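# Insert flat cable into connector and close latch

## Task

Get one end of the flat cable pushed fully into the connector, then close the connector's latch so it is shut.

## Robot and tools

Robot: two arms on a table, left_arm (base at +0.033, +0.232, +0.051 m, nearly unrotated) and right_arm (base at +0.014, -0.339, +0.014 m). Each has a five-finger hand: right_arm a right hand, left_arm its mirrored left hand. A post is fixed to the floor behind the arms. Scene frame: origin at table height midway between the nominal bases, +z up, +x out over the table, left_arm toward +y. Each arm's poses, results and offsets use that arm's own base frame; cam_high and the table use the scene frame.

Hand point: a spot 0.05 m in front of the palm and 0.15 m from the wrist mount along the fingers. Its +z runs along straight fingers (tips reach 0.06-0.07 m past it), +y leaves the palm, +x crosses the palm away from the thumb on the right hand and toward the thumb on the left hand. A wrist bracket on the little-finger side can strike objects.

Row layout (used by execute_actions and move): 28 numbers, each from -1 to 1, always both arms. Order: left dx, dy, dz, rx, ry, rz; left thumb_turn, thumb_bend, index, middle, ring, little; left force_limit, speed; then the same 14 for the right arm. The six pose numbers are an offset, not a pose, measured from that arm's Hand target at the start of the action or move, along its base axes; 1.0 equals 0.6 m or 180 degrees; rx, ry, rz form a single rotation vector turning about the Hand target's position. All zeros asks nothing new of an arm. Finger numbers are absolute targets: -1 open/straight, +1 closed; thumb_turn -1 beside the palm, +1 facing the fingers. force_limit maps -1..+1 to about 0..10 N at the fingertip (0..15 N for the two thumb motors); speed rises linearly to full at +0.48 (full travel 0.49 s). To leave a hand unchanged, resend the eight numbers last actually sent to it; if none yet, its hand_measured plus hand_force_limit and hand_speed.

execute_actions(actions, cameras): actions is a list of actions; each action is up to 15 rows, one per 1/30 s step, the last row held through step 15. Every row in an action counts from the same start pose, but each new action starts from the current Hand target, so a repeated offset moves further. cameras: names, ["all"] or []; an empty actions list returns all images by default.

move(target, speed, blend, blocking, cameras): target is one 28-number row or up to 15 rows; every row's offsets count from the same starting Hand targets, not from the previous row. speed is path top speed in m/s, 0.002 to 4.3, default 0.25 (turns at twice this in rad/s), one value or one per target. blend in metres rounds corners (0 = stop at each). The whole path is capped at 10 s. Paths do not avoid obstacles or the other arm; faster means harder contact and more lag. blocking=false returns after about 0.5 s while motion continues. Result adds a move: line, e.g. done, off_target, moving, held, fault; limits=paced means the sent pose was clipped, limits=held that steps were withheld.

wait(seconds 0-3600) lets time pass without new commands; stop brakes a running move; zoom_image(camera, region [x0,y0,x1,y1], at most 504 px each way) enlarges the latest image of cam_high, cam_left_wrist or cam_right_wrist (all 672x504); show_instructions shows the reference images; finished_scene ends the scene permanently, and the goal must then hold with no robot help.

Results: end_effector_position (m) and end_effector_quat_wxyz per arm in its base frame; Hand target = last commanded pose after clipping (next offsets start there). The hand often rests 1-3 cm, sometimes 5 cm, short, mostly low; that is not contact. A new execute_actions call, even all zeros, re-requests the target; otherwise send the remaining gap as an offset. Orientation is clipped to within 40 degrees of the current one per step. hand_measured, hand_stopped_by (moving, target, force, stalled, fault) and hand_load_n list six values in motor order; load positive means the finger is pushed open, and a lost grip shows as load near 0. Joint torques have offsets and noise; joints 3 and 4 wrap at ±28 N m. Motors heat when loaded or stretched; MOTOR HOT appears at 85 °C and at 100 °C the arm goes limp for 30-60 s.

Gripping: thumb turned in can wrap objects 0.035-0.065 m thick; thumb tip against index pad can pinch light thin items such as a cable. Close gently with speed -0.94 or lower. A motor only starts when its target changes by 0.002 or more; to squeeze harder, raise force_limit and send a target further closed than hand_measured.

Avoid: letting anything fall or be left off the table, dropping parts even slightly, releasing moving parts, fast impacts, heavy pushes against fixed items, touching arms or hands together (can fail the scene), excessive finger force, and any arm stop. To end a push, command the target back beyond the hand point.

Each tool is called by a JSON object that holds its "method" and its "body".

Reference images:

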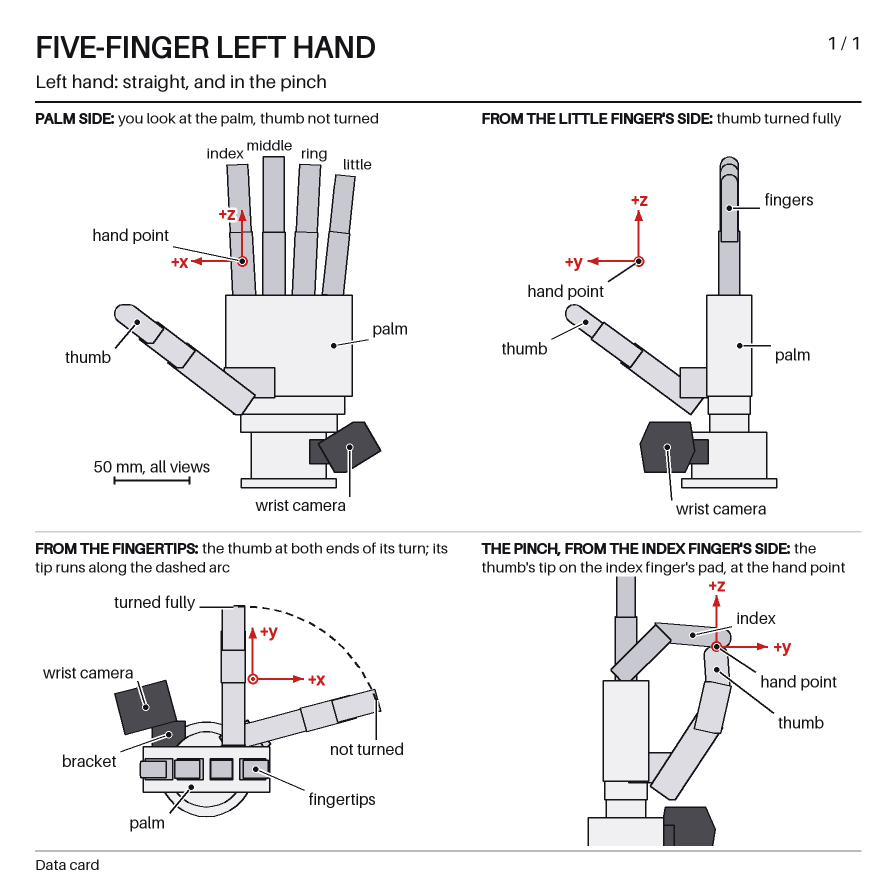

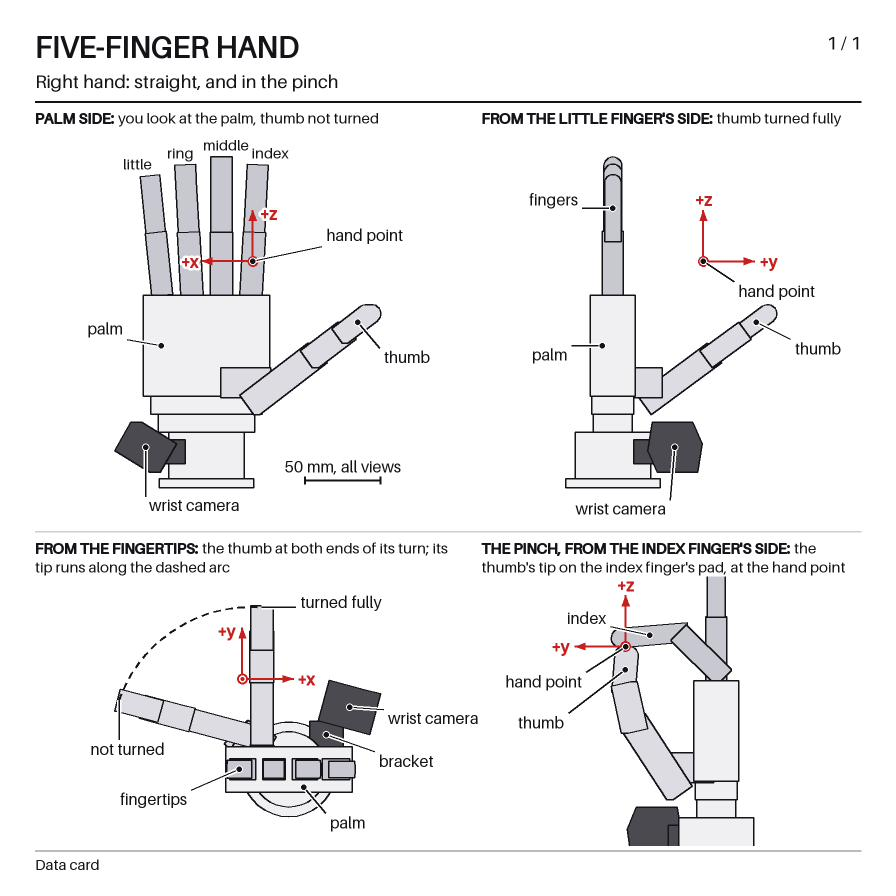

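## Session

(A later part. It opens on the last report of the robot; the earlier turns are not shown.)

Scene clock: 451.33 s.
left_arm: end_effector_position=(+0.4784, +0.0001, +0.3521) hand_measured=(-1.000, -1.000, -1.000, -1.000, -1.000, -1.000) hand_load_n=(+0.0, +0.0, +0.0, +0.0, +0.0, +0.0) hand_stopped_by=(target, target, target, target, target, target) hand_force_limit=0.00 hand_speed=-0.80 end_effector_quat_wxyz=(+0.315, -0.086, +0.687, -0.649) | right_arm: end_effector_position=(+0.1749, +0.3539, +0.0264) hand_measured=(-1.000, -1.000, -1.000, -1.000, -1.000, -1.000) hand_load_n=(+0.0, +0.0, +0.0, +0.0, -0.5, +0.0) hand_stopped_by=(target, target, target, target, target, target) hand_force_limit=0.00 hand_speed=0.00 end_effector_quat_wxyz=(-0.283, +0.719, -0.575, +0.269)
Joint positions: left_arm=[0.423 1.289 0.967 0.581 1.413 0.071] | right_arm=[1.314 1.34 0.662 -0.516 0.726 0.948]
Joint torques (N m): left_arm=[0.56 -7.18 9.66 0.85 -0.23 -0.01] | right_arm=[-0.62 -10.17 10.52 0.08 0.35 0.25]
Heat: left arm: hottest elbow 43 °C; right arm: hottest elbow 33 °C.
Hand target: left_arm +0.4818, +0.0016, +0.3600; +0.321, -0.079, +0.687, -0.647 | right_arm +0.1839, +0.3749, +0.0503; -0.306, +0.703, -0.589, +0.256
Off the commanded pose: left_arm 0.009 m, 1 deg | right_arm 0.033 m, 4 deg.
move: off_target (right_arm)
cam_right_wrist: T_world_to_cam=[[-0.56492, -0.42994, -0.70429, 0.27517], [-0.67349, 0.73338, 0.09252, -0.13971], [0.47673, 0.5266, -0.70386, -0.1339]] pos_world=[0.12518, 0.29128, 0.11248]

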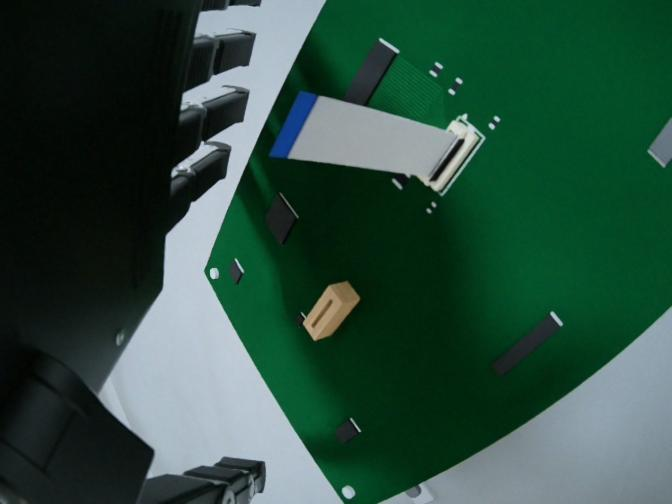

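{"method": "zoom_image", "body": {"camera": "cam_right_wrist", "region": [410, 105, 500, 205]}}

{"method": "zoom_image", "body": {"camera": "cam_right_wrist", "region": [425, 115, 475, 165]}}

{"method": "zoom_image", "body": {"camera": "cam_right_wrist", "region": [400, 150, 460, 205]}}

Scaled by 5.040 from the camera's image (finer frame: 960x720).

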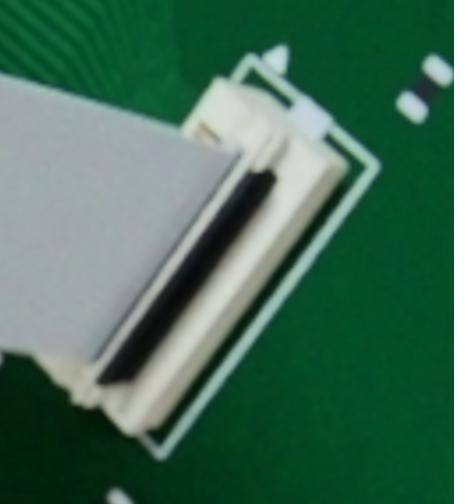

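Scaled by 10.080 from the camera's image (finer frame: 960x720).

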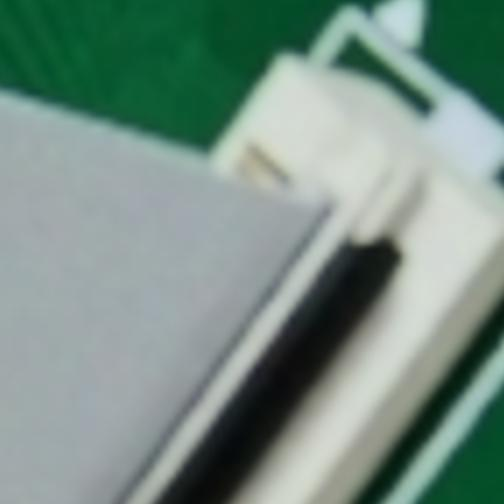

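Scaled by 8.400 from the camera's image (finer frame: 960x720).

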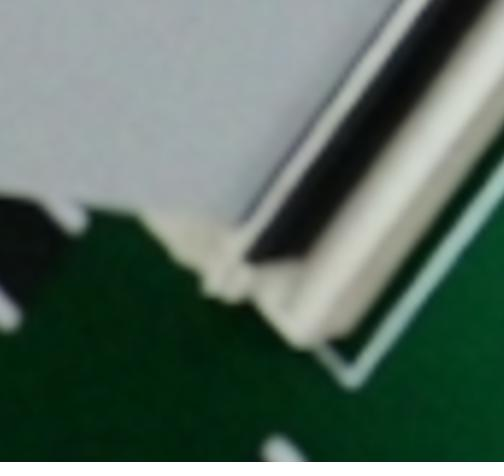

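{"method": "move", "body": {"target": [0,0,0,0,0,0,-1,-1,-1,-1,-1,-1,0,-0.8,0.04,0.0,0.02,0,0,0,-1,-1,-1,-1,-1,-1,0,0], "speed": 0.06, "cameras": ["cam_right_wrist"]}}

Scene clock: 497.77 s.
left_arm: end_effector_position=(+0.4784, +0.0001, +0.3521) hand_measured=(-1.000, -1.000, -1.000, -1.000, -1.000, -1.000) hand_load_n=(+0.0, +0.0, +0.0, +0.0, +0.0, +0.0) hand_stopped_by=(target, target, target, target, target, target) hand_force_limit=0.00 hand_speed=-0.80 end_effector_quat_wxyz=(+0.315, -0.086, +0.687, -0.649) | right_arm: end_effector_position=(+0.1977, +0.3526, +0.0368) hand_measured=(-1.000, -1.000, -1.000, -1.000, -1.000, -1.000) hand_load_n=(+0.0, +0.0, +0.0, +0.0, +0.0, +0.0) hand_stopped_by=(target, target, target, target, target, target) hand_force_limit=0.00 hand_speed=0.00 end_effector_quat_wxyz=(-0.279, +0.712, -0.586, +0.266)
Joint positions: left_arm=[0.423 1.289 0.967 0.581 1.413 0.071] | right_arm=[1.245 1.33 0.687 -0.516 0.698 0.9]
Joint torques (N m): left_arm=[0.73 -7 9.68 0.76 -0.26 -0.03] | right_arm=[-0.67 -11.05 10.81 0.75 0.33 -0.02]
Motor temperatures (°C): left_arm=[31 31 44 24 27 24] | right_arm=[28 29 34 26 27 23]
Heat: left arm: hottest elbow 44 °C; right arm: hottest elbow 34 °C.
Hand target: left_arm +0.4818, +0.0016, +0.3600; +0.321, -0.079, +0.687, -0.647 | right_arm +0.2080, +0.3749, +0.0624; -0.306, +0.703, -0.589, +0.256
Off the commanded pose: left_arm 0.009 m, 1 deg | right_arm 0.035 m, 3 deg.
move: off_target (right_arm)
cam_right_wrist: T_world_to_cam=[[-0.58291, -0.41118, -0.70082, 0.29163], [-0.65391, 0.74935, 0.10424, -0.13423], [0.4823, 0.51904, -0.70568, -0.13518]] pos_world=[0.14742, 0.29066, 0.12298]

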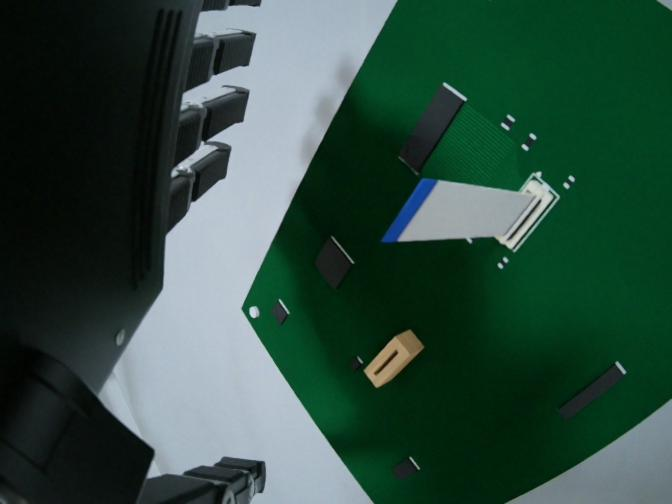

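{"method": "zoom_image", "body": {"camera": "cam_right_wrist", "region": [485, 165, 565, 255]}}

{"method": "zoom_image", "body": {"camera": "cam_right_wrist", "region": [510, 170, 560, 220]}}

{"method": "zoom_image", "body": {"camera": "cam_right_wrist", "region": [485, 205, 535, 255]}}

Scaled by 5.600 from the camera's image (finer frame: 960x720).

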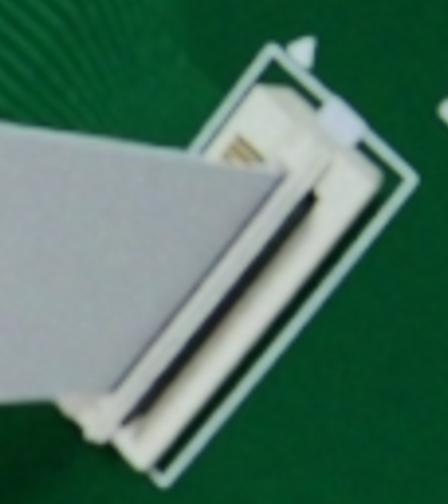

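Scaled by 10.080 from the camera's image (finer frame: 960x720).

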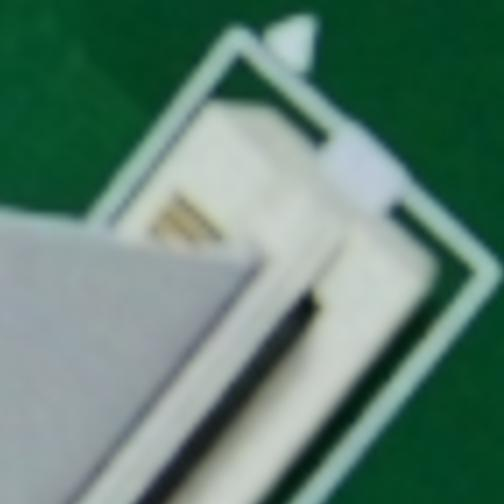

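Scaled by 10.080 from the camera's image (finer frame: 960x720).

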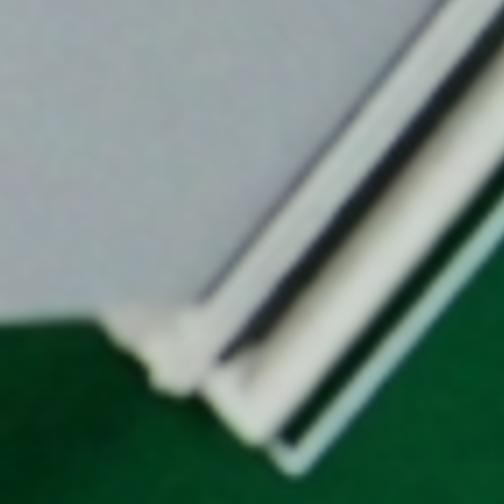

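{"method": "move", "body": {"target": [[0,0,0,0,0,0,-1,-1,-1,-1,-1,-1,0,-0.8,0,-0.03,0.15,0,0,0,-1,-1,-1,-1,-1,-1,0,0],[0,0,0,0,0,0,-1,-1,-1,-1,-1,-1,0,-0.8,-0.075,-0.15,0.08,0.1619,-0.2228,0.2709,-1,-1,-1,-1,-1,-1,0,0],[0,0,0,0,0,0,-1,-1,-1,-1,-1,-1,0,-0.8,-0.075,-0.082,-0.024,0.1619,-0.2228,0.2709,-1,-1,-1,-1,-1,-1,0,0]], "speed": [0.15,0.15,0.06], "blend": 0.02, "cameras": ["cam_right_wrist"]}}

Scene clock: 556.60 s.
left_arm: end_effector_position=(+0.4784, +0.0001, +0.3521) hand_measured=(-1.000, -1.000, -1.000, -1.000, -1.000, -1.000) hand_load_n=(+0.0, +0.0, -0.5, +0.0, +0.0, -0.5) hand_stopped_by=(target, target, target, target, target, target) hand_force_limit=0.00 hand_speed=-0.80 end_effector_quat_wxyz=(+0.315, -0.086, +0.687, -0.649) | right_arm: end_effector_position=(+0.1644, +0.2973, +0.1175) hand_measured=(-1.000, -1.000, -1.000, -1.000, -1.000, -1.000) hand_load_n=(+0.0, +0.0, +0.0, +0.0, +0.0, +0.0) hand_stopped_by=(target, target, target, target, target, target) hand_force_limit=0.00 hand_speed=0.00 end_effector_quat_wxyz=(+0.671, -0.680, +0.234, -0.182)
Joint positions: left_arm=[0.423 1.289 0.967 0.581 1.413 0.071] | right_arm=[0.951 0.704 0.015 0.655 -0.023 0.066]
Joint torques (N m): left_arm=[1.2 -7.12 9.69 0.76 -0.25 0] | right_arm=[-0.09 -1.14 8.14 1.14 -0.01 0.11]
Heat: left arm: hottest elbow 45 °C; right arm: hottest elbow 37 °C.
Hand target: left_arm +0.4818, +0.0016, +0.3600; +0.321, -0.079, +0.687, -0.647 | right_arm +0.1634, +0.2982, +0.1184; +0.671, -0.680, +0.233, -0.180 (not the last commanded pose)
Off the commanded pose: left_arm 0.009 m, 1 deg | right_arm 0.075 m, 10 deg.
move: held (right_arm; a check stopped the path); path passed 1 of 3 targets; limits=held
pose unreachable (right arm): on one or more control steps of this call, first in action 0 (counted from 0), this arm could not follow its commanded pose, so it was not sent that pose on those steps. It may still have moved: this result reports where it is.
cause: moving toward the commanded pose would bring two parts of the arm too close to each other (joints 2 (shoulder) and 3 (elbow) lie between them).
cam_right_wrist: T_world_to_cam=[[0.17536, -0.10445, -0.97895, 0.1228], [-0.97902, 0.08633, -0.18459, 0.16151], [0.1038, 0.99078, -0.08712, -0.18414]] pos_world=[0.1557, 0.18132, 0.13398]

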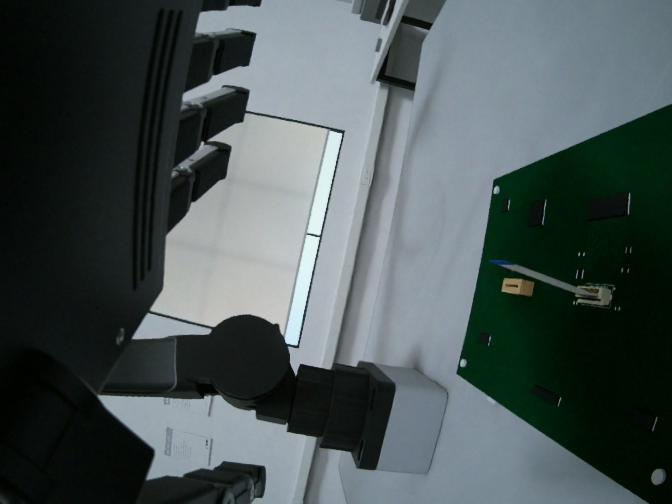

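{"method": "move", "body": {"target": [[0,0,0,0,0,0,-1,-1,-1,-1,-1,-1,0,-0.8,0.0,0.055,-0.01,0,0,0,-1,-1,-1,-1,-1,-1,0,0],[0,0,0,0,0,0,-1,-1,-1,-1,-1,-1,0,-0.8,0,0.05,-0.115,0.0343,-0.018,0,-1,-1,-1,-1,-1,-1,0,0]], "speed": [0.08,0.06], "blend": 0.01, "cameras": ["cam_right_wrist"]}}

Scene clock: 567.00 s.
left_arm: end_effector_position=(+0.4784, +0.0001, +0.3521) hand_measured=(-1.000, -1.000, -1.000, -1.000, -1.000, -1.000) hand_load_n=(+0.0, +0.0, +0.0, +0.0, +0.0, +0.0) hand_stopped_by=(target, target, target, target, target, target) hand_force_limit=0.00 hand_speed=-0.80 end_effector_quat_wxyz=(+0.315, -0.086, +0.687, -0.649) | right_arm: end_effector_position=(+0.1619, +0.3229, +0.0447) hand_measured=(-1.000, -1.000, -1.000, -1.000, -1.000, -1.000) hand_load_n=(+0.0, +0.0, +0.0, +0.0, +0.0, +0.0) hand_stopped_by=(target, target, target, target, target, target) hand_force_limit=0.00 hand_speed=0.00 end_effector_quat_wxyz=(+0.656, -0.694, +0.236, -0.180)
Joint positions: left_arm=[0.423 1.289 0.967 0.581 1.413 0.071] | right_arm=[1.054 1.628 0.015 1.537 0.079 0.066]
Joint torques (N m): left_arm=[1.2 -6.77 9.5 0.61 -0.29 0.03] | right_arm=[0.09 -6.07 2.65 2.13 -0.13 0.15]
Heat: left arm: hottest elbow 45 °C; right arm: hottest elbow 37 °C.
Hand target: left_arm +0.4818, +0.0016, +0.3600; +0.321, -0.079, +0.687, -0.647 | right_arm +0.1633, +0.3282, +0.0493; +0.713, -0.638, +0.223, -0.187
Off the commanded pose: left_arm 0.009 m, 1 deg | right_arm 0.007 m, 9 deg.
joint sent to its limit (right arm) — joint 4 (wrist pitch), upper limit. The joint targets are off in orientation, not in position.
move: off_target (right_arm)
cam_right_wrist: T_world_to_cam=[[0.15832, -0.14128, -0.97723, 0.06926], [-0.98216, 0.07914, -0.17056, 0.14556], [0.10144, 0.9868, -0.12623, -0.21222]] pos_world=[0.15353, 0.20768, 0.06572]

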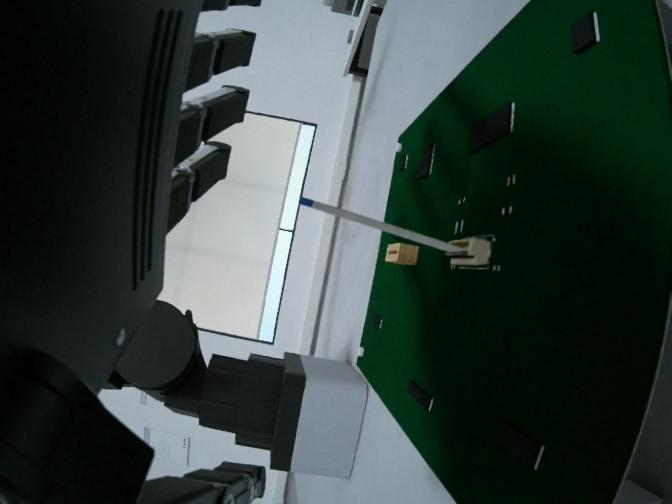

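{"method": "zoom_image", "body": {"camera": "cam_right_wrist", "region": [430, 220, 500, 280]}}

{"method": "zoom_image", "body": {"camera": "cam_right_wrist", "region": [440, 230, 480, 270]}}

Scaled by 7.200 from the camera's image (finer frame: 960x720).

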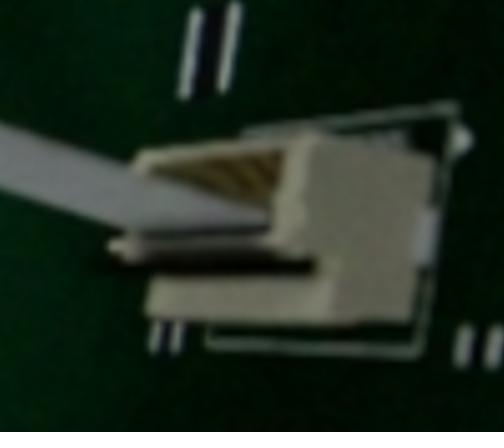

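Scaled by 12.600 from the camera's image (finer frame: 960x720).

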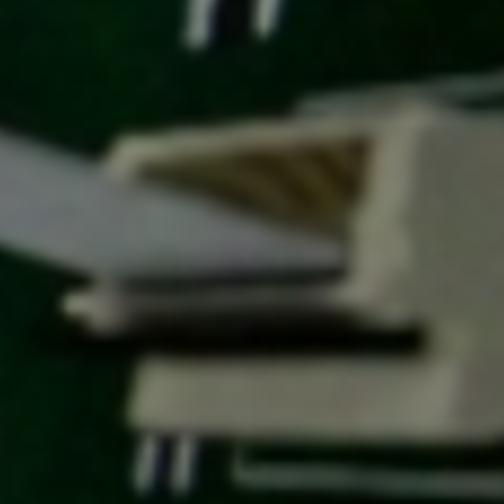

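{"method": "move", "body": {"target": [0,0,0,0,0,0,-1,-1,-1,-1,-1,-1,0,-0.8,0.0,0.067,-0.003,0,0,0,-1,-1,-1,-1,-1,-1,0,0], "speed": 0.05, "cameras": ["cam_right_wrist"]}}

Scene clock: 588.97 s.
left_arm: end_effector_position=(+0.4784, +0.0001, +0.3521) hand_measured=(-1.000, -1.000, -1.000, -1.000, -1.000, -1.000) hand_load_n=(+0.0, +0.0, +0.0, +0.0, +0.0, +0.0) hand_stopped_by=(target, target, target, target, target, target) hand_force_limit=0.00 hand_speed=-0.80 end_effector_quat_wxyz=(+0.315, -0.086, +0.687, -0.649) | right_arm: end_effector_position=(+0.1638, +0.3599, +0.0430) hand_measured=(-1.000, -1.000, -1.000, -1.000, -1.000, -1.000) hand_load_n=(+0.0, +0.0, +0.0, +0.0, +0.0, +0.0) hand_stopped_by=(target, target, target, target, target, target) hand_force_limit=0.00 hand_speed=0.00 end_effector_quat_wxyz=(+0.662, -0.688, +0.234, -0.184)
Joint positions: left_arm=[0.423 1.289 0.967 0.581 1.413 0.071] | right_arm=[1.14 1.694 0.102 1.537 0.168 0.066]
Joint torques (N m): left_arm=[1.14 -7.18 9.63 0.61 -0.29 -0.02] | right_arm=[1.03 -6.01 3.32 1.99 0.15 0.19]
Heat: left arm: hottest elbow 45 °C; right arm: hottest elbow 34 °C.
Hand target: left_arm +0.4818, +0.0016, +0.3600; +0.321, -0.079, +0.687, -0.647 | right_arm +0.1633, +0.3683, +0.0474; +0.713, -0.638, +0.223, -0.187
Off the commanded pose: left_arm 0.009 m, 1 deg | right_arm 0.010 m, 8 deg.
joint sent to its limit (right arm) — joint 4 (wrist pitch), upper limit. The joint targets are off in orientation, not in position.
move: off_target (right_arm)
cam_right_wrist: T_world_to_cam=[[0.17196, -0.12696, -0.97689, 0.06505], [-0.97947, 0.08386, -0.18331, 0.14261], [0.1052, 0.98836, -0.10993, -0.25098]] pos_world=[0.1549, 0.24436, 0.0621]

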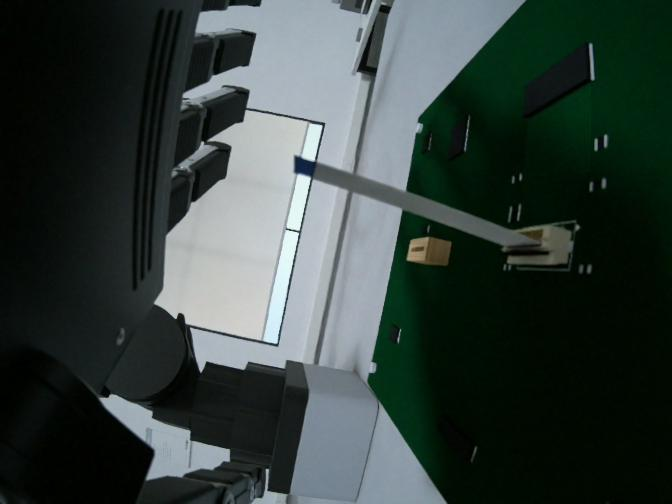

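{"method": "zoom_image", "body": {"camera": "cam_right_wrist", "region": [495, 210, 585, 280]}}

{"method": "zoom_image", "body": {"camera": "cam_right_wrist", "region": [500, 225, 555, 270]}}

Scaled by 5.600 from the camera's image (finer frame: 960x720).

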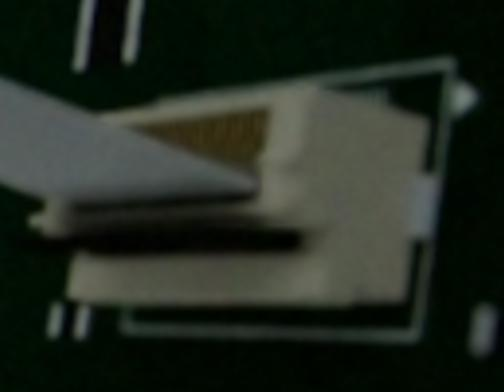

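Scaled by 9.164 from the camera's image (finer frame: 960x720).

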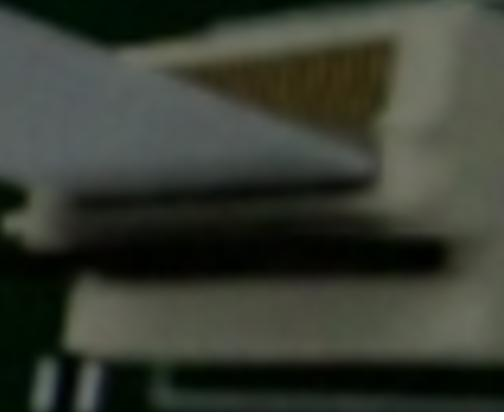

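{"method": "move", "body": {"target": [[0,0,0,0,0,0,-1,-1,-1,-1,-1,-1,0,-0.8,-0.02,-0.05,0.035,-0.0736,0.039,0,-1,-1,-1,-1,-1,-1,0,0],[0,0,0,0,0,0,-1,-1,-1,-1,-1,-1,0,-0.8,-0.03,-0.115,0.03,-0.0736,0.039,0,-1,-1,-1,-1,-1,-1,0,0]], "speed": 0.08, "blend": 0.02, "cameras": []}}

{"method": "move", "body": {"target": [0,0,0,0,0,0,-1,-1,-1,-1,-1,-1,0,-0.8,0,0,0,0,0,0,-1,-1,0,-1,-1,-1,0,-0.3], "speed": 0.08, "cameras": ["cam_right_wrist"]}}

Scene clock: 729.93 s.
left_arm: end_effector_position=(+0.4784, +0.0001, +0.3521) hand_measured=(-1.000, -1.000, -1.000, -1.000, -1.000, -1.000) hand_load_n=(+0.0, +0.5, +0.0, +0.0, +0.0, +0.0) hand_stopped_by=(target, target, target, target, target, target) hand_force_limit=0.00 hand_speed=-0.80 end_effector_quat_wxyz=(+0.315, -0.086, +0.687, -0.649) | right_arm: end_effector_position=(+0.1443, +0.3075, +0.0666) hand_measured=(-1.000, -1.000, -1.000, -1.000, -1.000, -1.000) hand_load_n=(-0.5, +0.0, +0.0, +0.0, +0.0, +0.0) hand_stopped_by=(target, target, target, target, target, target) hand_force_limit=0.00 hand_speed=0.00 end_effector_quat_wxyz=(-0.624, +0.724, -0.238, +0.172)
Joint positions: left_arm=[0.423 1.289 0.967 0.581 1.413 0.071] | right_arm=[1.092 0.962 0.007 0.79 0.106 0.066]
Joint torques (N m): left_arm=[1.26 -7.3 9.57 0.61 -0.26 0] | right_arm=[0.03 -0.85 7.04 1.22 0.02 0.11]
Motor temperatures (°C): left_arm=[31 31 46 24 27 24] | right_arm=[28 28 29 27 26 23]
Heat: left arm: hottest elbow 46 °C; right arm: hottest elbow 29 °C.
Hand target: left_arm +0.4818, +0.0016, +0.3600; +0.321, -0.079, +0.687, -0.647 | right_arm +0.1444, +0.3095, +0.0669; -0.624, +0.725, -0.237, +0.171 (not the last commanded pose)
Off the commanded pose: left_arm 0.009 m, 1 deg | right_arm 0.008 m, 1 deg.
move: held (right_arm; a check stopped the path); blend cut to 0.0198 m at target 1; limits=held
pose unreachable (right arm): on one or more control steps of this call, first in action 0 (counted from 0), this arm could not follow its commanded pose, so it was not sent that pose on those steps. It may still have moved: this result reports where it is.
cause: moving toward the commanded pose would bring two parts of the arm too close to each other (joints 2 (shoulder) and 3 (elbow) lie between them).

Scene clock: 730.73 s.
left_arm: end_effector_position=(+0.4784, +0.0001, +0.3521) hand_measured=(-1.000, -1.000, -1.000, -1.000, -1.000, -1.000) hand_load_n=(+0.0, +0.0, +0.0, +0.0, +0.0, +0.0) hand_stopped_by=(target, target, target, target, target, target) hand_force_limit=0.00 hand_speed=-0.80 end_effector_quat_wxyz=(+0.315, -0.086, +0.687, -0.649) | right_arm: end_effector_position=(+0.1443, +0.3075, +0.0666) hand_measured=(-1.000, -1.000, +0.000, -1.000, -1.000, -1.000) hand_load_n=(-0.5, +0.0, +0.0, +0.0, +0.0, +0.0) hand_stopped_by=(target, target, target, target, target, target) hand_force_limit=0.00 hand_speed=-0.30 end_effector_quat_wxyz=(-0.624, +0.724, -0.238, +0.172)
Joint positions: left_arm=[0.423 1.289 0.967 0.581 1.413 0.071] | right_arm=[1.092 0.962 0.007 0.79 0.106 0.066]
Joint torques (N m): left_arm=[0.91 -7.24 9.59 0.57 -0.28 -0.03] | right_arm=[0.09 -1.26 6.91 1.35 -0.02 0.09]
Heat: left arm: hottest elbow 46 °C; right arm: hottest elbow 29 °C.
Hand target: left_arm +0.4818, +0.0016, +0.3600; +0.321, -0.079, +0.687, -0.647 | right_arm +0.1444, +0.3095, +0.0669; -0.624, +0.725, -0.237, +0.171
Off the commanded pose: left_arm 0.009 m, 1 deg | right_arm 0.002 m, 0 deg.
move: done
cam_right_wrist: T_world_to_cam=[[0.12182, -0.21706, -0.96853, 0.11933], [-0.98904, 0.05546, -0.13682, 0.1394], [0.08341, 0.97458, -0.20792, -0.18063]] pos_world=[0.1384, 0.19421, 0.09709]

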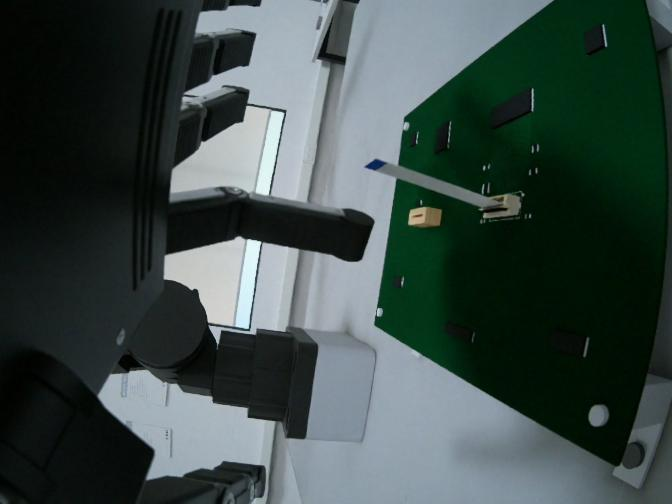

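{"method": "move", "body": {"target": [0,0,0,0,0,0,-1,-1,-1,-1,-1,-1,0,-0.8,-0.0115,-0.046,-0.018,-0.0635,0.0283,0.0444,-1,-1,-0.2,-1,-1,-1,0,-0.3], "speed": 0.06, "cameras": ["cam_right_wrist"]}}

Scene clock: 754.80 s.
left_arm: end_effector_position=(+0.4784, +0.0001, +0.3521) hand_measured=(-1.000, -1.000, -1.000, -1.000, -1.000, -1.000) hand_load_n=(+0.0, +0.0, -0.5, +0.0, +0.0, +0.0) hand_stopped_by=(target, target, target, target, target, target) hand_force_limit=0.00 hand_speed=-0.80 end_effector_quat_wxyz=(+0.315, -0.086, +0.687, -0.649) | right_arm: end_effector_position=(+0.1232, +0.2686, +0.0307) hand_measured=(-1.000, -1.000, -0.200, -1.000, -1.000, -1.000) hand_load_n=(+0.0, +0.0, +0.0, +0.0, +0.0, -0.5) hand_stopped_by=(target, target, target, target, target, target) hand_force_limit=0.00 hand_speed=-0.30 end_effector_quat_wxyz=(-0.531, +0.816, -0.204, +0.105)
Joint positions: left_arm=[0.423 1.289 0.967 0.581 1.413 0.071] | right_arm=[0.921 0.689 0.05 0.203 -0.191 -0.038]
Joint torques (N m): left_arm=[0.56 -7.18 9.7 0.64 -0.27 0] | right_arm=[-0.44 -0.5 11.73 0.79 -0.19 -0.04]
Heat: left arm: hottest elbow 47 °C; right arm: hottest elbow 29 °C.
Hand target: left_arm +0.4818, +0.0016, +0.3600; +0.321, -0.079, +0.687, -0.647 | right_arm +0.1374, +0.2819, +0.0561; -0.548, +0.805, -0.195, +0.117
Off the commanded pose: left_arm 0.009 m, 1 deg | right_arm 0.032 m, 3 deg.
move: off_target (right_arm)
cam_right_wrist: T_world_to_cam=[[0.04469, -0.42194, -0.90552, 0.14119], [-0.99443, -0.10542, 0.00005, 0.1554], [-0.09548, 0.90047, -0.4243, -0.09992]] pos_world=[0.13869, 0.16593, 0.08545]

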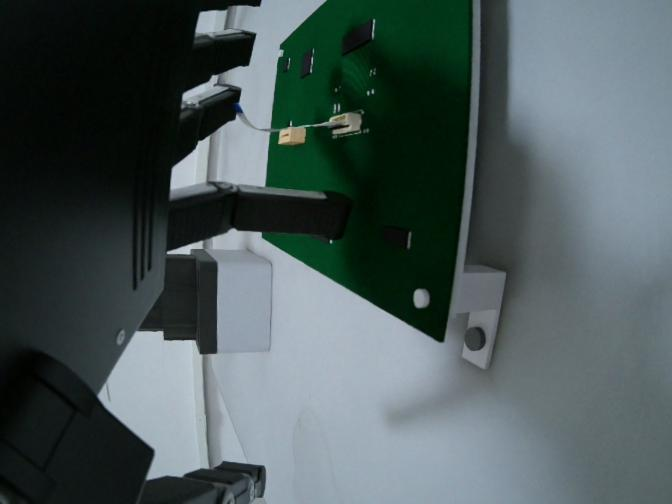

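{"method": "move", "body": {"target": [0,0,0,0,0,0,-1,-1,-1,-1,-1,-1,0,-0.8,0.0,0.0,0.045,0,0,0,-1,-1,-0.2,-1,-1,-1,0,-0.3], "speed": 0.06, "cameras": ["cam_right_wrist","cam_high"]}}

Scene clock: 765.30 s.
left_arm: end_effector_position=(+0.4784, +0.0001, +0.3521) hand_measured=(-1.000, -1.000, -1.000, -1.000, -1.000, -1.000) hand_load_n=(+0.0, +0.0, -0.5, +0.0, +0.0, +0.0) hand_stopped_by=(target, target, target, target, target, target) hand_force_limit=0.00 hand_speed=-0.80 end_effector_quat_wxyz=(+0.315, -0.086, +0.687, -0.649) | right_arm: end_effector_position=(+0.1242, +0.2699, +0.0526) hand_measured=(-1.000, -1.000, -0.200, -1.000, -1.000, -1.000) hand_load_n=(-0.5, +0.5, +0.0, +0.0, +0.0, +0.0) hand_stopped_by=(target, target, target, target, target, target) hand_force_limit=0.00 hand_speed=-0.30 end_effector_quat_wxyz=(-0.528, +0.818, -0.205, +0.103)
Joint positions: left_arm=[0.423 1.289 0.967 0.581 1.413 0.071] | right_arm=[0.921 0.584 0.103 0.038 -0.191 -0.038]
Joint torques (N m): left_arm=[0.73 -6.89 9.69 0.65 -0.27 0] | right_arm=[-0.5 -1.26 12.72 0.68 -0.18 -0.05]
Heat: left arm: hottest elbow 47 °C; right arm: hottest elbow 32 °C.
Hand target: left_arm +0.4818, +0.0016, +0.3600; +0.321, -0.079, +0.687, -0.647 | right_arm +0.1374, +0.2819, +0.0832; -0.548, +0.805, -0.195, +0.117
Off the commanded pose: left_arm 0.009 m, 1 deg | right_arm 0.035 m, 3 deg.
move: off_target (right_arm)
cam_right_wrist: T_world_to_cam=[[0.04102, -0.42731, -0.90317, 0.16331], [-0.9944, -0.10555, 0.00478, 0.15627], [-0.09738, 0.89792, -0.42925, -0.0904]] pos_world=[0.13989, 0.16745, 0.10795]
Images, in order (width x height): cam_high 672x504, cam_right_wrist 672x504.

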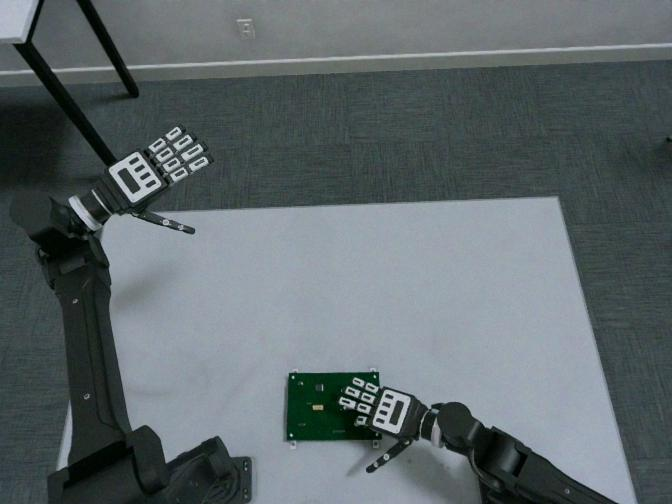

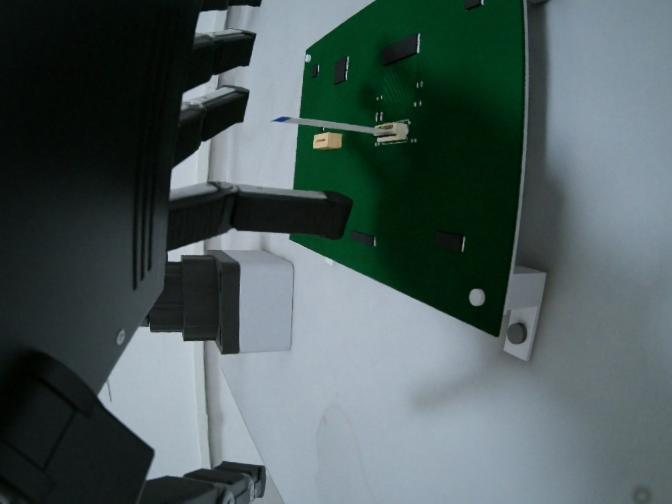

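{"method": "zoom_image", "body": {"camera": "cam_right_wrist", "region": [260, 90, 430, 250]}}

{"method": "zoom_image", "body": {"camera": "cam_right_wrist", "region": [370, 110, 420, 150]}}

Scaled by 2.965 from the camera's image (finer frame: 960x720).

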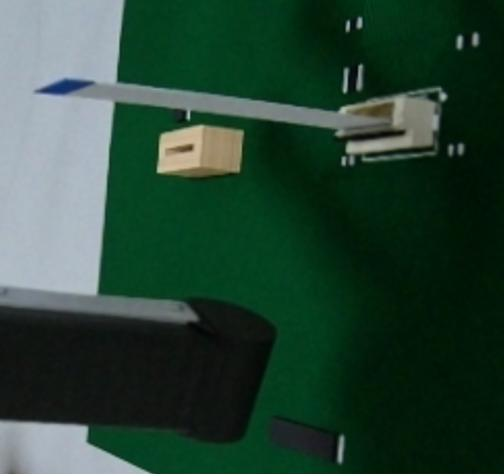

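Scaled by 10.080 from the camera's image (finer frame: 960x720).

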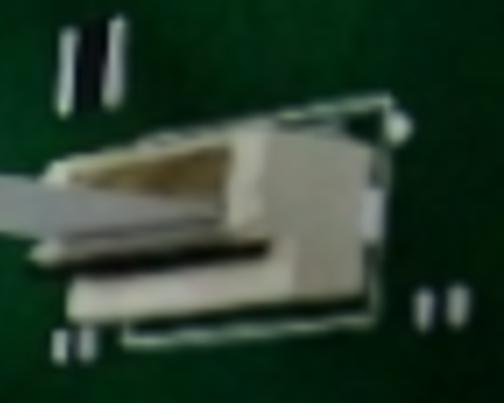

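{"method": "move", "body": {"target": [[0,0,0,0,0,0,-1,-1,-1,-1,-1,-1,0,-0.8,0.0,0.0,0.06,0,0,0,-1,-1,-0.2,-1,-1,-1,0,-0.3],[0,0,0,0,0,0,-1,-1,-1,-1,-1,-1,0,-0.8,0.066,0.01,0.06,0,0,0,-1,-1,-0.2,-1,-1,-1,0,-0.3]], "speed": 0.08, "cameras": ["cam_right_wrist"]}}

Scene clock: 852.10 s.
left_arm: end_effector_position=(+0.4784, +0.0001, +0.3521) hand_measured=(-1.000, -1.000, -1.000, -1.000, -1.000, -1.000) hand_load_n=(+0.0, +0.0, +0.0, +0.0, +0.0, +0.0) hand_stopped_by=(target, target, target, target, target, target) hand_force_limit=0.00 hand_speed=-0.80 end_effector_quat_wxyz=(+0.315, -0.086, +0.687, -0.649) | right_arm: end_effector_position=(+0.1594, +0.2723, +0.0887) hand_measured=(-1.000, -1.000, -0.200, -1.000, -1.000, -1.000) hand_load_n=(+0.0, +0.0, +0.0, +0.0, +0.0, +0.0) hand_stopped_by=(target, target, target, target, target, target) hand_force_limit=0.00 hand_speed=-0.30 end_effector_quat_wxyz=(-0.525, +0.819, -0.211, +0.099)
Joint positions: left_arm=[0.423 1.289 0.967 0.581 1.413 0.071] | right_arm=[0.766 0.646 0.229 -0.055 -0.329 -0.098]
Joint torques (N m): left_arm=[1.03 -6.95 9.68 0.79 -0.26 -0.01] | right_arm=[0.15 -0.32 13.01 2.04 -0.27 0.02]
Motor temperatures (°C): left_arm=[30 30 47 24 27 24] | right_arm=[28 28 39 26 26 23]
Heat: left arm: hottest elbow 47 °C; right arm: hottest elbow 39 °C.
Hand target: left_arm +0.4818, +0.0016, +0.3600; +0.321, -0.079, +0.687, -0.647 | right_arm +0.1770, +0.2879, +0.1192; -0.548, +0.805, -0.195, +0.117
Off the commanded pose: left_arm 0.009 m, 1 deg | right_arm 0.039 m, 4 deg.
move: off_target (right_arm)
cam_right_wrist: T_world_to_cam=[[0.02517, -0.4305, -0.90224, 0.19877], [-0.99481, -0.09979, 0.01986, 0.18852], [-0.09858, 0.89706, -0.43078, -0.07321]] pos_world=[0.17532, 0.17006, 0.14406]

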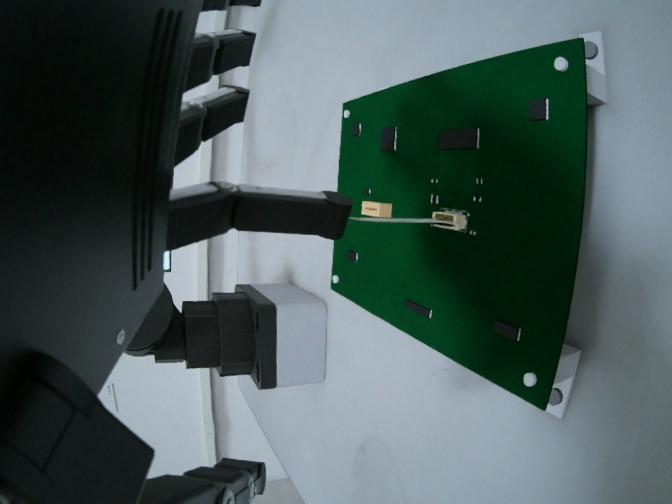

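{"method": "move", "body": {"target": [0,0,0,0,0,0,-1,-1,-1,-1,-1,-1,0,-0.8,0.045,0.015,0.01,0,0,0,-1,-1,-0.2,-1,-1,-1,0,-0.3], "speed": 0.08, "cameras": ["cam_right_wrist"]}}

Scene clock: 859.07 s.
left_arm: end_effector_position=(+0.4784, +0.0001, +0.3521) hand_measured=(-1.000, -1.000, -1.000, -1.000, -1.000, -1.000) hand_load_n=(-0.5, +0.0, +0.0, +0.0, +0.0, +0.0) hand_stopped_by=(target, target, target, target, target, target) hand_force_limit=0.00 hand_speed=-0.80 end_effector_quat_wxyz=(+0.315, -0.086, +0.687, -0.649) | right_arm: end_effector_position=(+0.1849, +0.2828, +0.0971) hand_measured=(-1.000, -1.000, -0.200, -1.000, -1.000, -1.000) hand_load_n=(-0.5, +0.0, +0.0, +0.0, +0.0, +0.0) hand_stopped_by=(target, target, target, target, target, target) hand_force_limit=0.00 hand_speed=-0.30 end_effector_quat_wxyz=(-0.527, +0.818, -0.210, +0.098)
Joint positions: left_arm=[0.423 1.289 0.967 0.581 1.413 0.071] | right_arm=[0.711 0.768 0.289 0.002 -0.381 -0.122]
Joint torques (N m): left_arm=[1.08 -7.59 9.62 0.79 -0.26 -0.02] | right_arm=[-0.32 -1.79 12.56 1.88 -0.26 0.03]
Heat: left arm: hottest elbow 48 °C; right arm: hottest elbow 40 °C.
Hand target: left_arm +0.4818, +0.0016, +0.3600; +0.321, -0.079, +0.687, -0.647 | right_arm +0.2040, +0.2969, +0.1251; -0.548, +0.805, -0.195, +0.117
Off the commanded pose: left_arm 0.009 m, 1 deg | right_arm 0.037 m, 4 deg.
move: off_target (right_arm)
cam_right_wrist: T_world_to_cam=[[0.02522, -0.42624, -0.90426, 0.20926], [-0.99458, -0.10199, 0.02034, 0.21532], [-0.10089, 0.89884, -0.42651, -0.07687]] pos_world=[0.20112, 0.18024, 0.15206]

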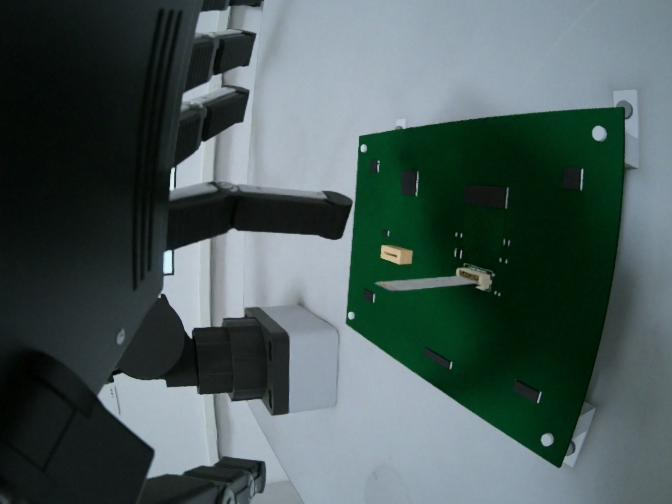

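{"method": "move", "body": {"target": [0,0,0,0,0,0,-1,-1,-1,-1,-1,-1,0,-0.8,0,0,-0.07,0,0,0,-1,-1,-0.2,-1,-1,-1,0,-0.3], "speed": 0.08, "cameras": ["cam_right_wrist"]}}

Scene clock: 868.30 s.
left_arm: end_effector_position=(+0.4784, +0.0001, +0.3521) hand_measured=(-1.000, -1.000, -1.000, -1.000, -1.000, -1.000) hand_load_n=(-0.5, +0.0, +0.0, +0.0, +0.0, +0.0) hand_stopped_by=(target, target, target, target, target, target) hand_force_limit=0.00 hand_speed=-0.80 end_effector_quat_wxyz=(+0.315, -0.086, +0.687, -0.649) | right_arm: end_effector_position=(+0.2013, +0.2969, +0.0833) hand_measured=(-1.000, -1.000, -0.200, -1.000, -1.000, -1.000) hand_load_n=(-0.5, +0.0, +0.0, +0.0, +0.0, +0.0) hand_stopped_by=(target, target, target, target, target, target) hand_force_limit=0.00 hand_speed=-0.30 end_effector_quat_wxyz=(-0.545, +0.807, -0.201, +0.111)
Joint positions: left_arm=[0.423 1.289 0.967 0.581 1.413 0.071] | right_arm=[0.711 0.908 0.267 0.217 -0.381 -0.123]
Joint torques (N m): left_arm=[1.08 -7.3 9.73 0.83 -0.25 0] | right_arm=[0.09 -3.02 7.64 1.98 -0.21 -0.01]
Heat: left arm: hottest elbow 48 °C; right arm: hottest elbow 41 °C.
Hand target: left_arm +0.4818, +0.0016, +0.3600; +0.321, -0.079, +0.687, -0.647 | right_arm +0.2041, +0.2970, +0.0832; -0.548, +0.805, -0.195, +0.117
Off the commanded pose: left_arm 0.009 m, 1 deg | right_arm 0.003 m, 1 deg.
move: done
cam_right_wrist: T_world_to_cam=[[0.06252, -0.39493, -0.91658, 0.18659], [-0.99448, -0.10219, -0.0238, 0.23705], [-0.08426, 0.91301, -0.39914, -0.10357]] pos_world=[0.21534, 0.19248, 0.13533]

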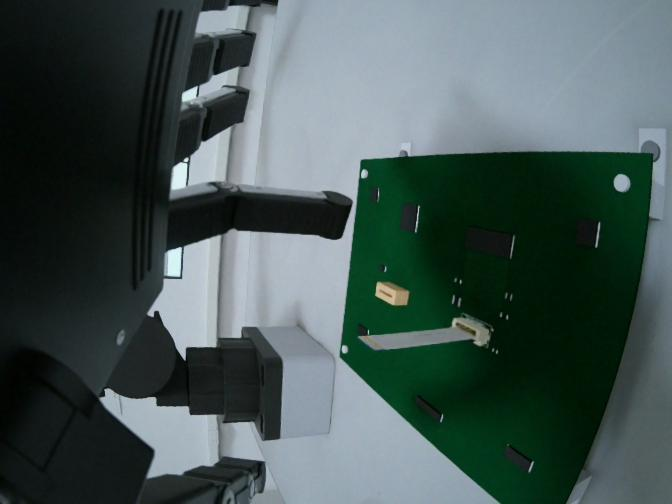

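{"method": "move", "body": {"target": [0,0,0,0,0,0,-1,-1,-1,-1,-1,-1,0,-0.8,-0.035,-0.022,-0.057,0,0,0,-1,-1,-0.2,-1,-1,-1,0,-0.3], "speed": 0.08, "cameras": ["cam_right_wrist"]}}

Scene clock: 875.87 s.
left_arm: end_effector_position=(+0.4784, +0.0001, +0.3521) hand_measured=(-1.000, -1.000, -1.000, -1.000, -1.000, -1.000) hand_load_n=(+0.0, +0.0, -0.5, +0.0, -0.5, -0.5) hand_stopped_by=(target, target, target, target, target, target) hand_force_limit=0.00 hand_speed=-0.80 end_effector_quat_wxyz=(+0.315, -0.086, +0.687, -0.649) | right_arm: end_effector_position=(+0.1842, +0.2813, +0.0493) hand_measured=(-1.000, -1.000, -0.200, -1.000, -1.000, -1.000) hand_load_n=(+0.0, +0.0, +0.0, +0.0, +0.0, +0.0) hand_stopped_by=(target, target, target, target, target, target) hand_force_limit=0.00 hand_speed=-0.30 end_effector_quat_wxyz=(-0.545, +0.806, -0.202, +0.115)
Joint positions: left_arm=[0.423 1.289 0.967 0.581 1.413 0.071] | right_arm=[0.716 0.934 0.158 0.357 -0.369 -0.123]
Joint torques (N m): left_arm=[0.38 -7.12 9.58 0.65 -0.29 -0.02] | right_arm=[0.67 -2.08 7.23 1.94 0.04 0.03]
Heat: left arm: hottest elbow 48 °C; right arm: hottest elbow 40 °C.
Hand target: left_arm +0.4818, +0.0016, +0.3600; +0.321, -0.079, +0.687, -0.647 | right_arm +0.1831, +0.2837, +0.0489; -0.548, +0.805, -0.195, +0.117
Off the commanded pose: left_arm 0.009 m, 1 deg | right_arm 0.003 m, 1 deg.
move: done
cam_right_wrist: T_world_to_cam=[[0.06645, -0.39592, -0.91588, 0.14982], [-0.99493, -0.09571, -0.03081, 0.21628], [-0.07546, 0.91329, -0.40027, -0.10607]] pos_world=[0.19723, 0.17688, 0.10143]

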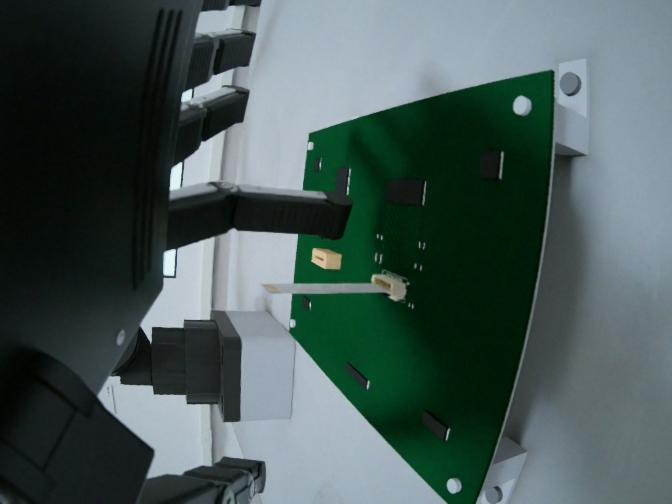

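{"method": "move", "body": {"target": [0,0,0,0,0,0,-1,-1,-1,-1,-1,-1,0,-0.8,-0.02,0.003,-0.026,0,0,0,-1,-1,-0.2,-1,-1,-1,0,-0.3], "speed": 0.05, "cameras": ["cam_right_wrist"]}}

{"method": "zoom_image", "body": {"camera": "cam_right_wrist", "region": [240, 160, 440, 320]}}

Scene clock: 885.40 s.
left_arm: end_effector_position=(+0.4784, +0.0001, +0.3521) hand_measured=(-1.000, -1.000, -1.000, -1.000, -1.000, -1.000) hand_load_n=(+0.0, +0.0, +0.0, +0.0, +0.0, +0.0) hand_stopped_by=(target, target, target, target, target, target) hand_force_limit=0.00 hand_speed=-0.80 end_effector_quat_wxyz=(+0.315, -0.086, +0.687, -0.649) | right_arm: end_effector_position=(+0.1734, +0.2833, +0.0335) hand_measured=(-1.000, -1.000, -0.200, -1.000, -1.000, -1.000) hand_load_n=(+0.0, +0.0, +0.0, +0.0, -0.5, +0.0) hand_stopped_by=(target, target, target, target, target, target) hand_force_limit=0.00 hand_speed=-0.30 end_effector_quat_wxyz=(-0.544, +0.808, -0.193, +0.121)
Joint positions: left_arm=[0.423 1.289 0.967 0.581 1.413 0.071] | right_arm=[0.768 0.992 0.119 0.462 -0.323 -0.12]
Joint torques (N m): left_arm=[1.26 -7.59 9.66 0.66 -0.27 -0.01] | right_arm=[0.38 -2.61 6.58 2.09 0.01 0.2]
Heat: left arm: hottest elbow 48 °C; right arm: hottest elbow 39 °C.
Hand target: left_arm +0.4818, +0.0016, +0.3600; +0.321, -0.079, +0.687, -0.647 | right_arm +0.1710, +0.2856, +0.0334; -0.548, +0.805, -0.195, +0.117
Off the commanded pose: left_arm 0.009 m, 1 deg | right_arm 0.003 m, 1 deg.
move: done
cam_right_wrist: T_world_to_cam=[[0.0851, -0.40207, -0.91165, 0.13523], [-0.99341, -0.10473, -0.04654, 0.20799], [-0.07677, 0.9096, -0.40833, -0.1135]] pos_world=[0.1864, 0.17939, 0.08661]

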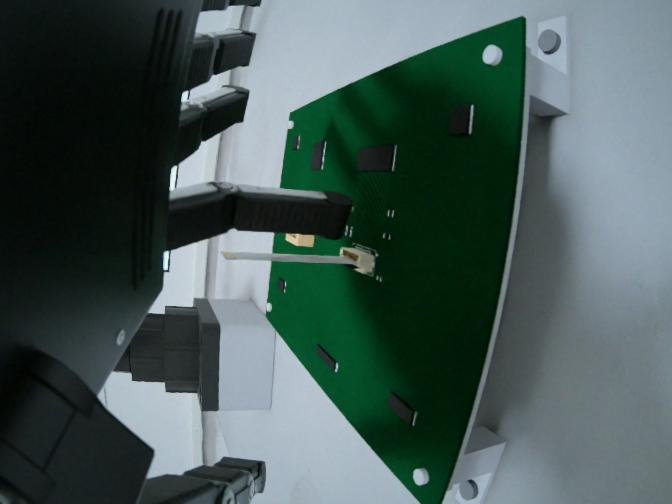

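Scaled by 2.520 from the camera's image (finer frame: 960x720).

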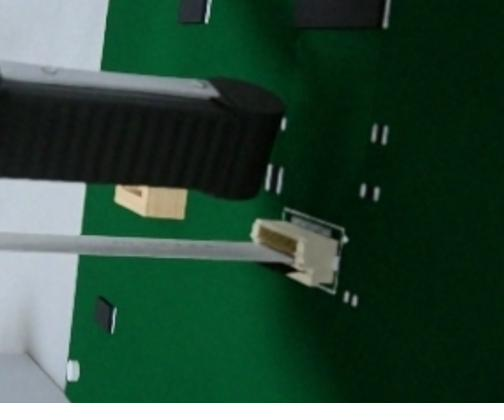

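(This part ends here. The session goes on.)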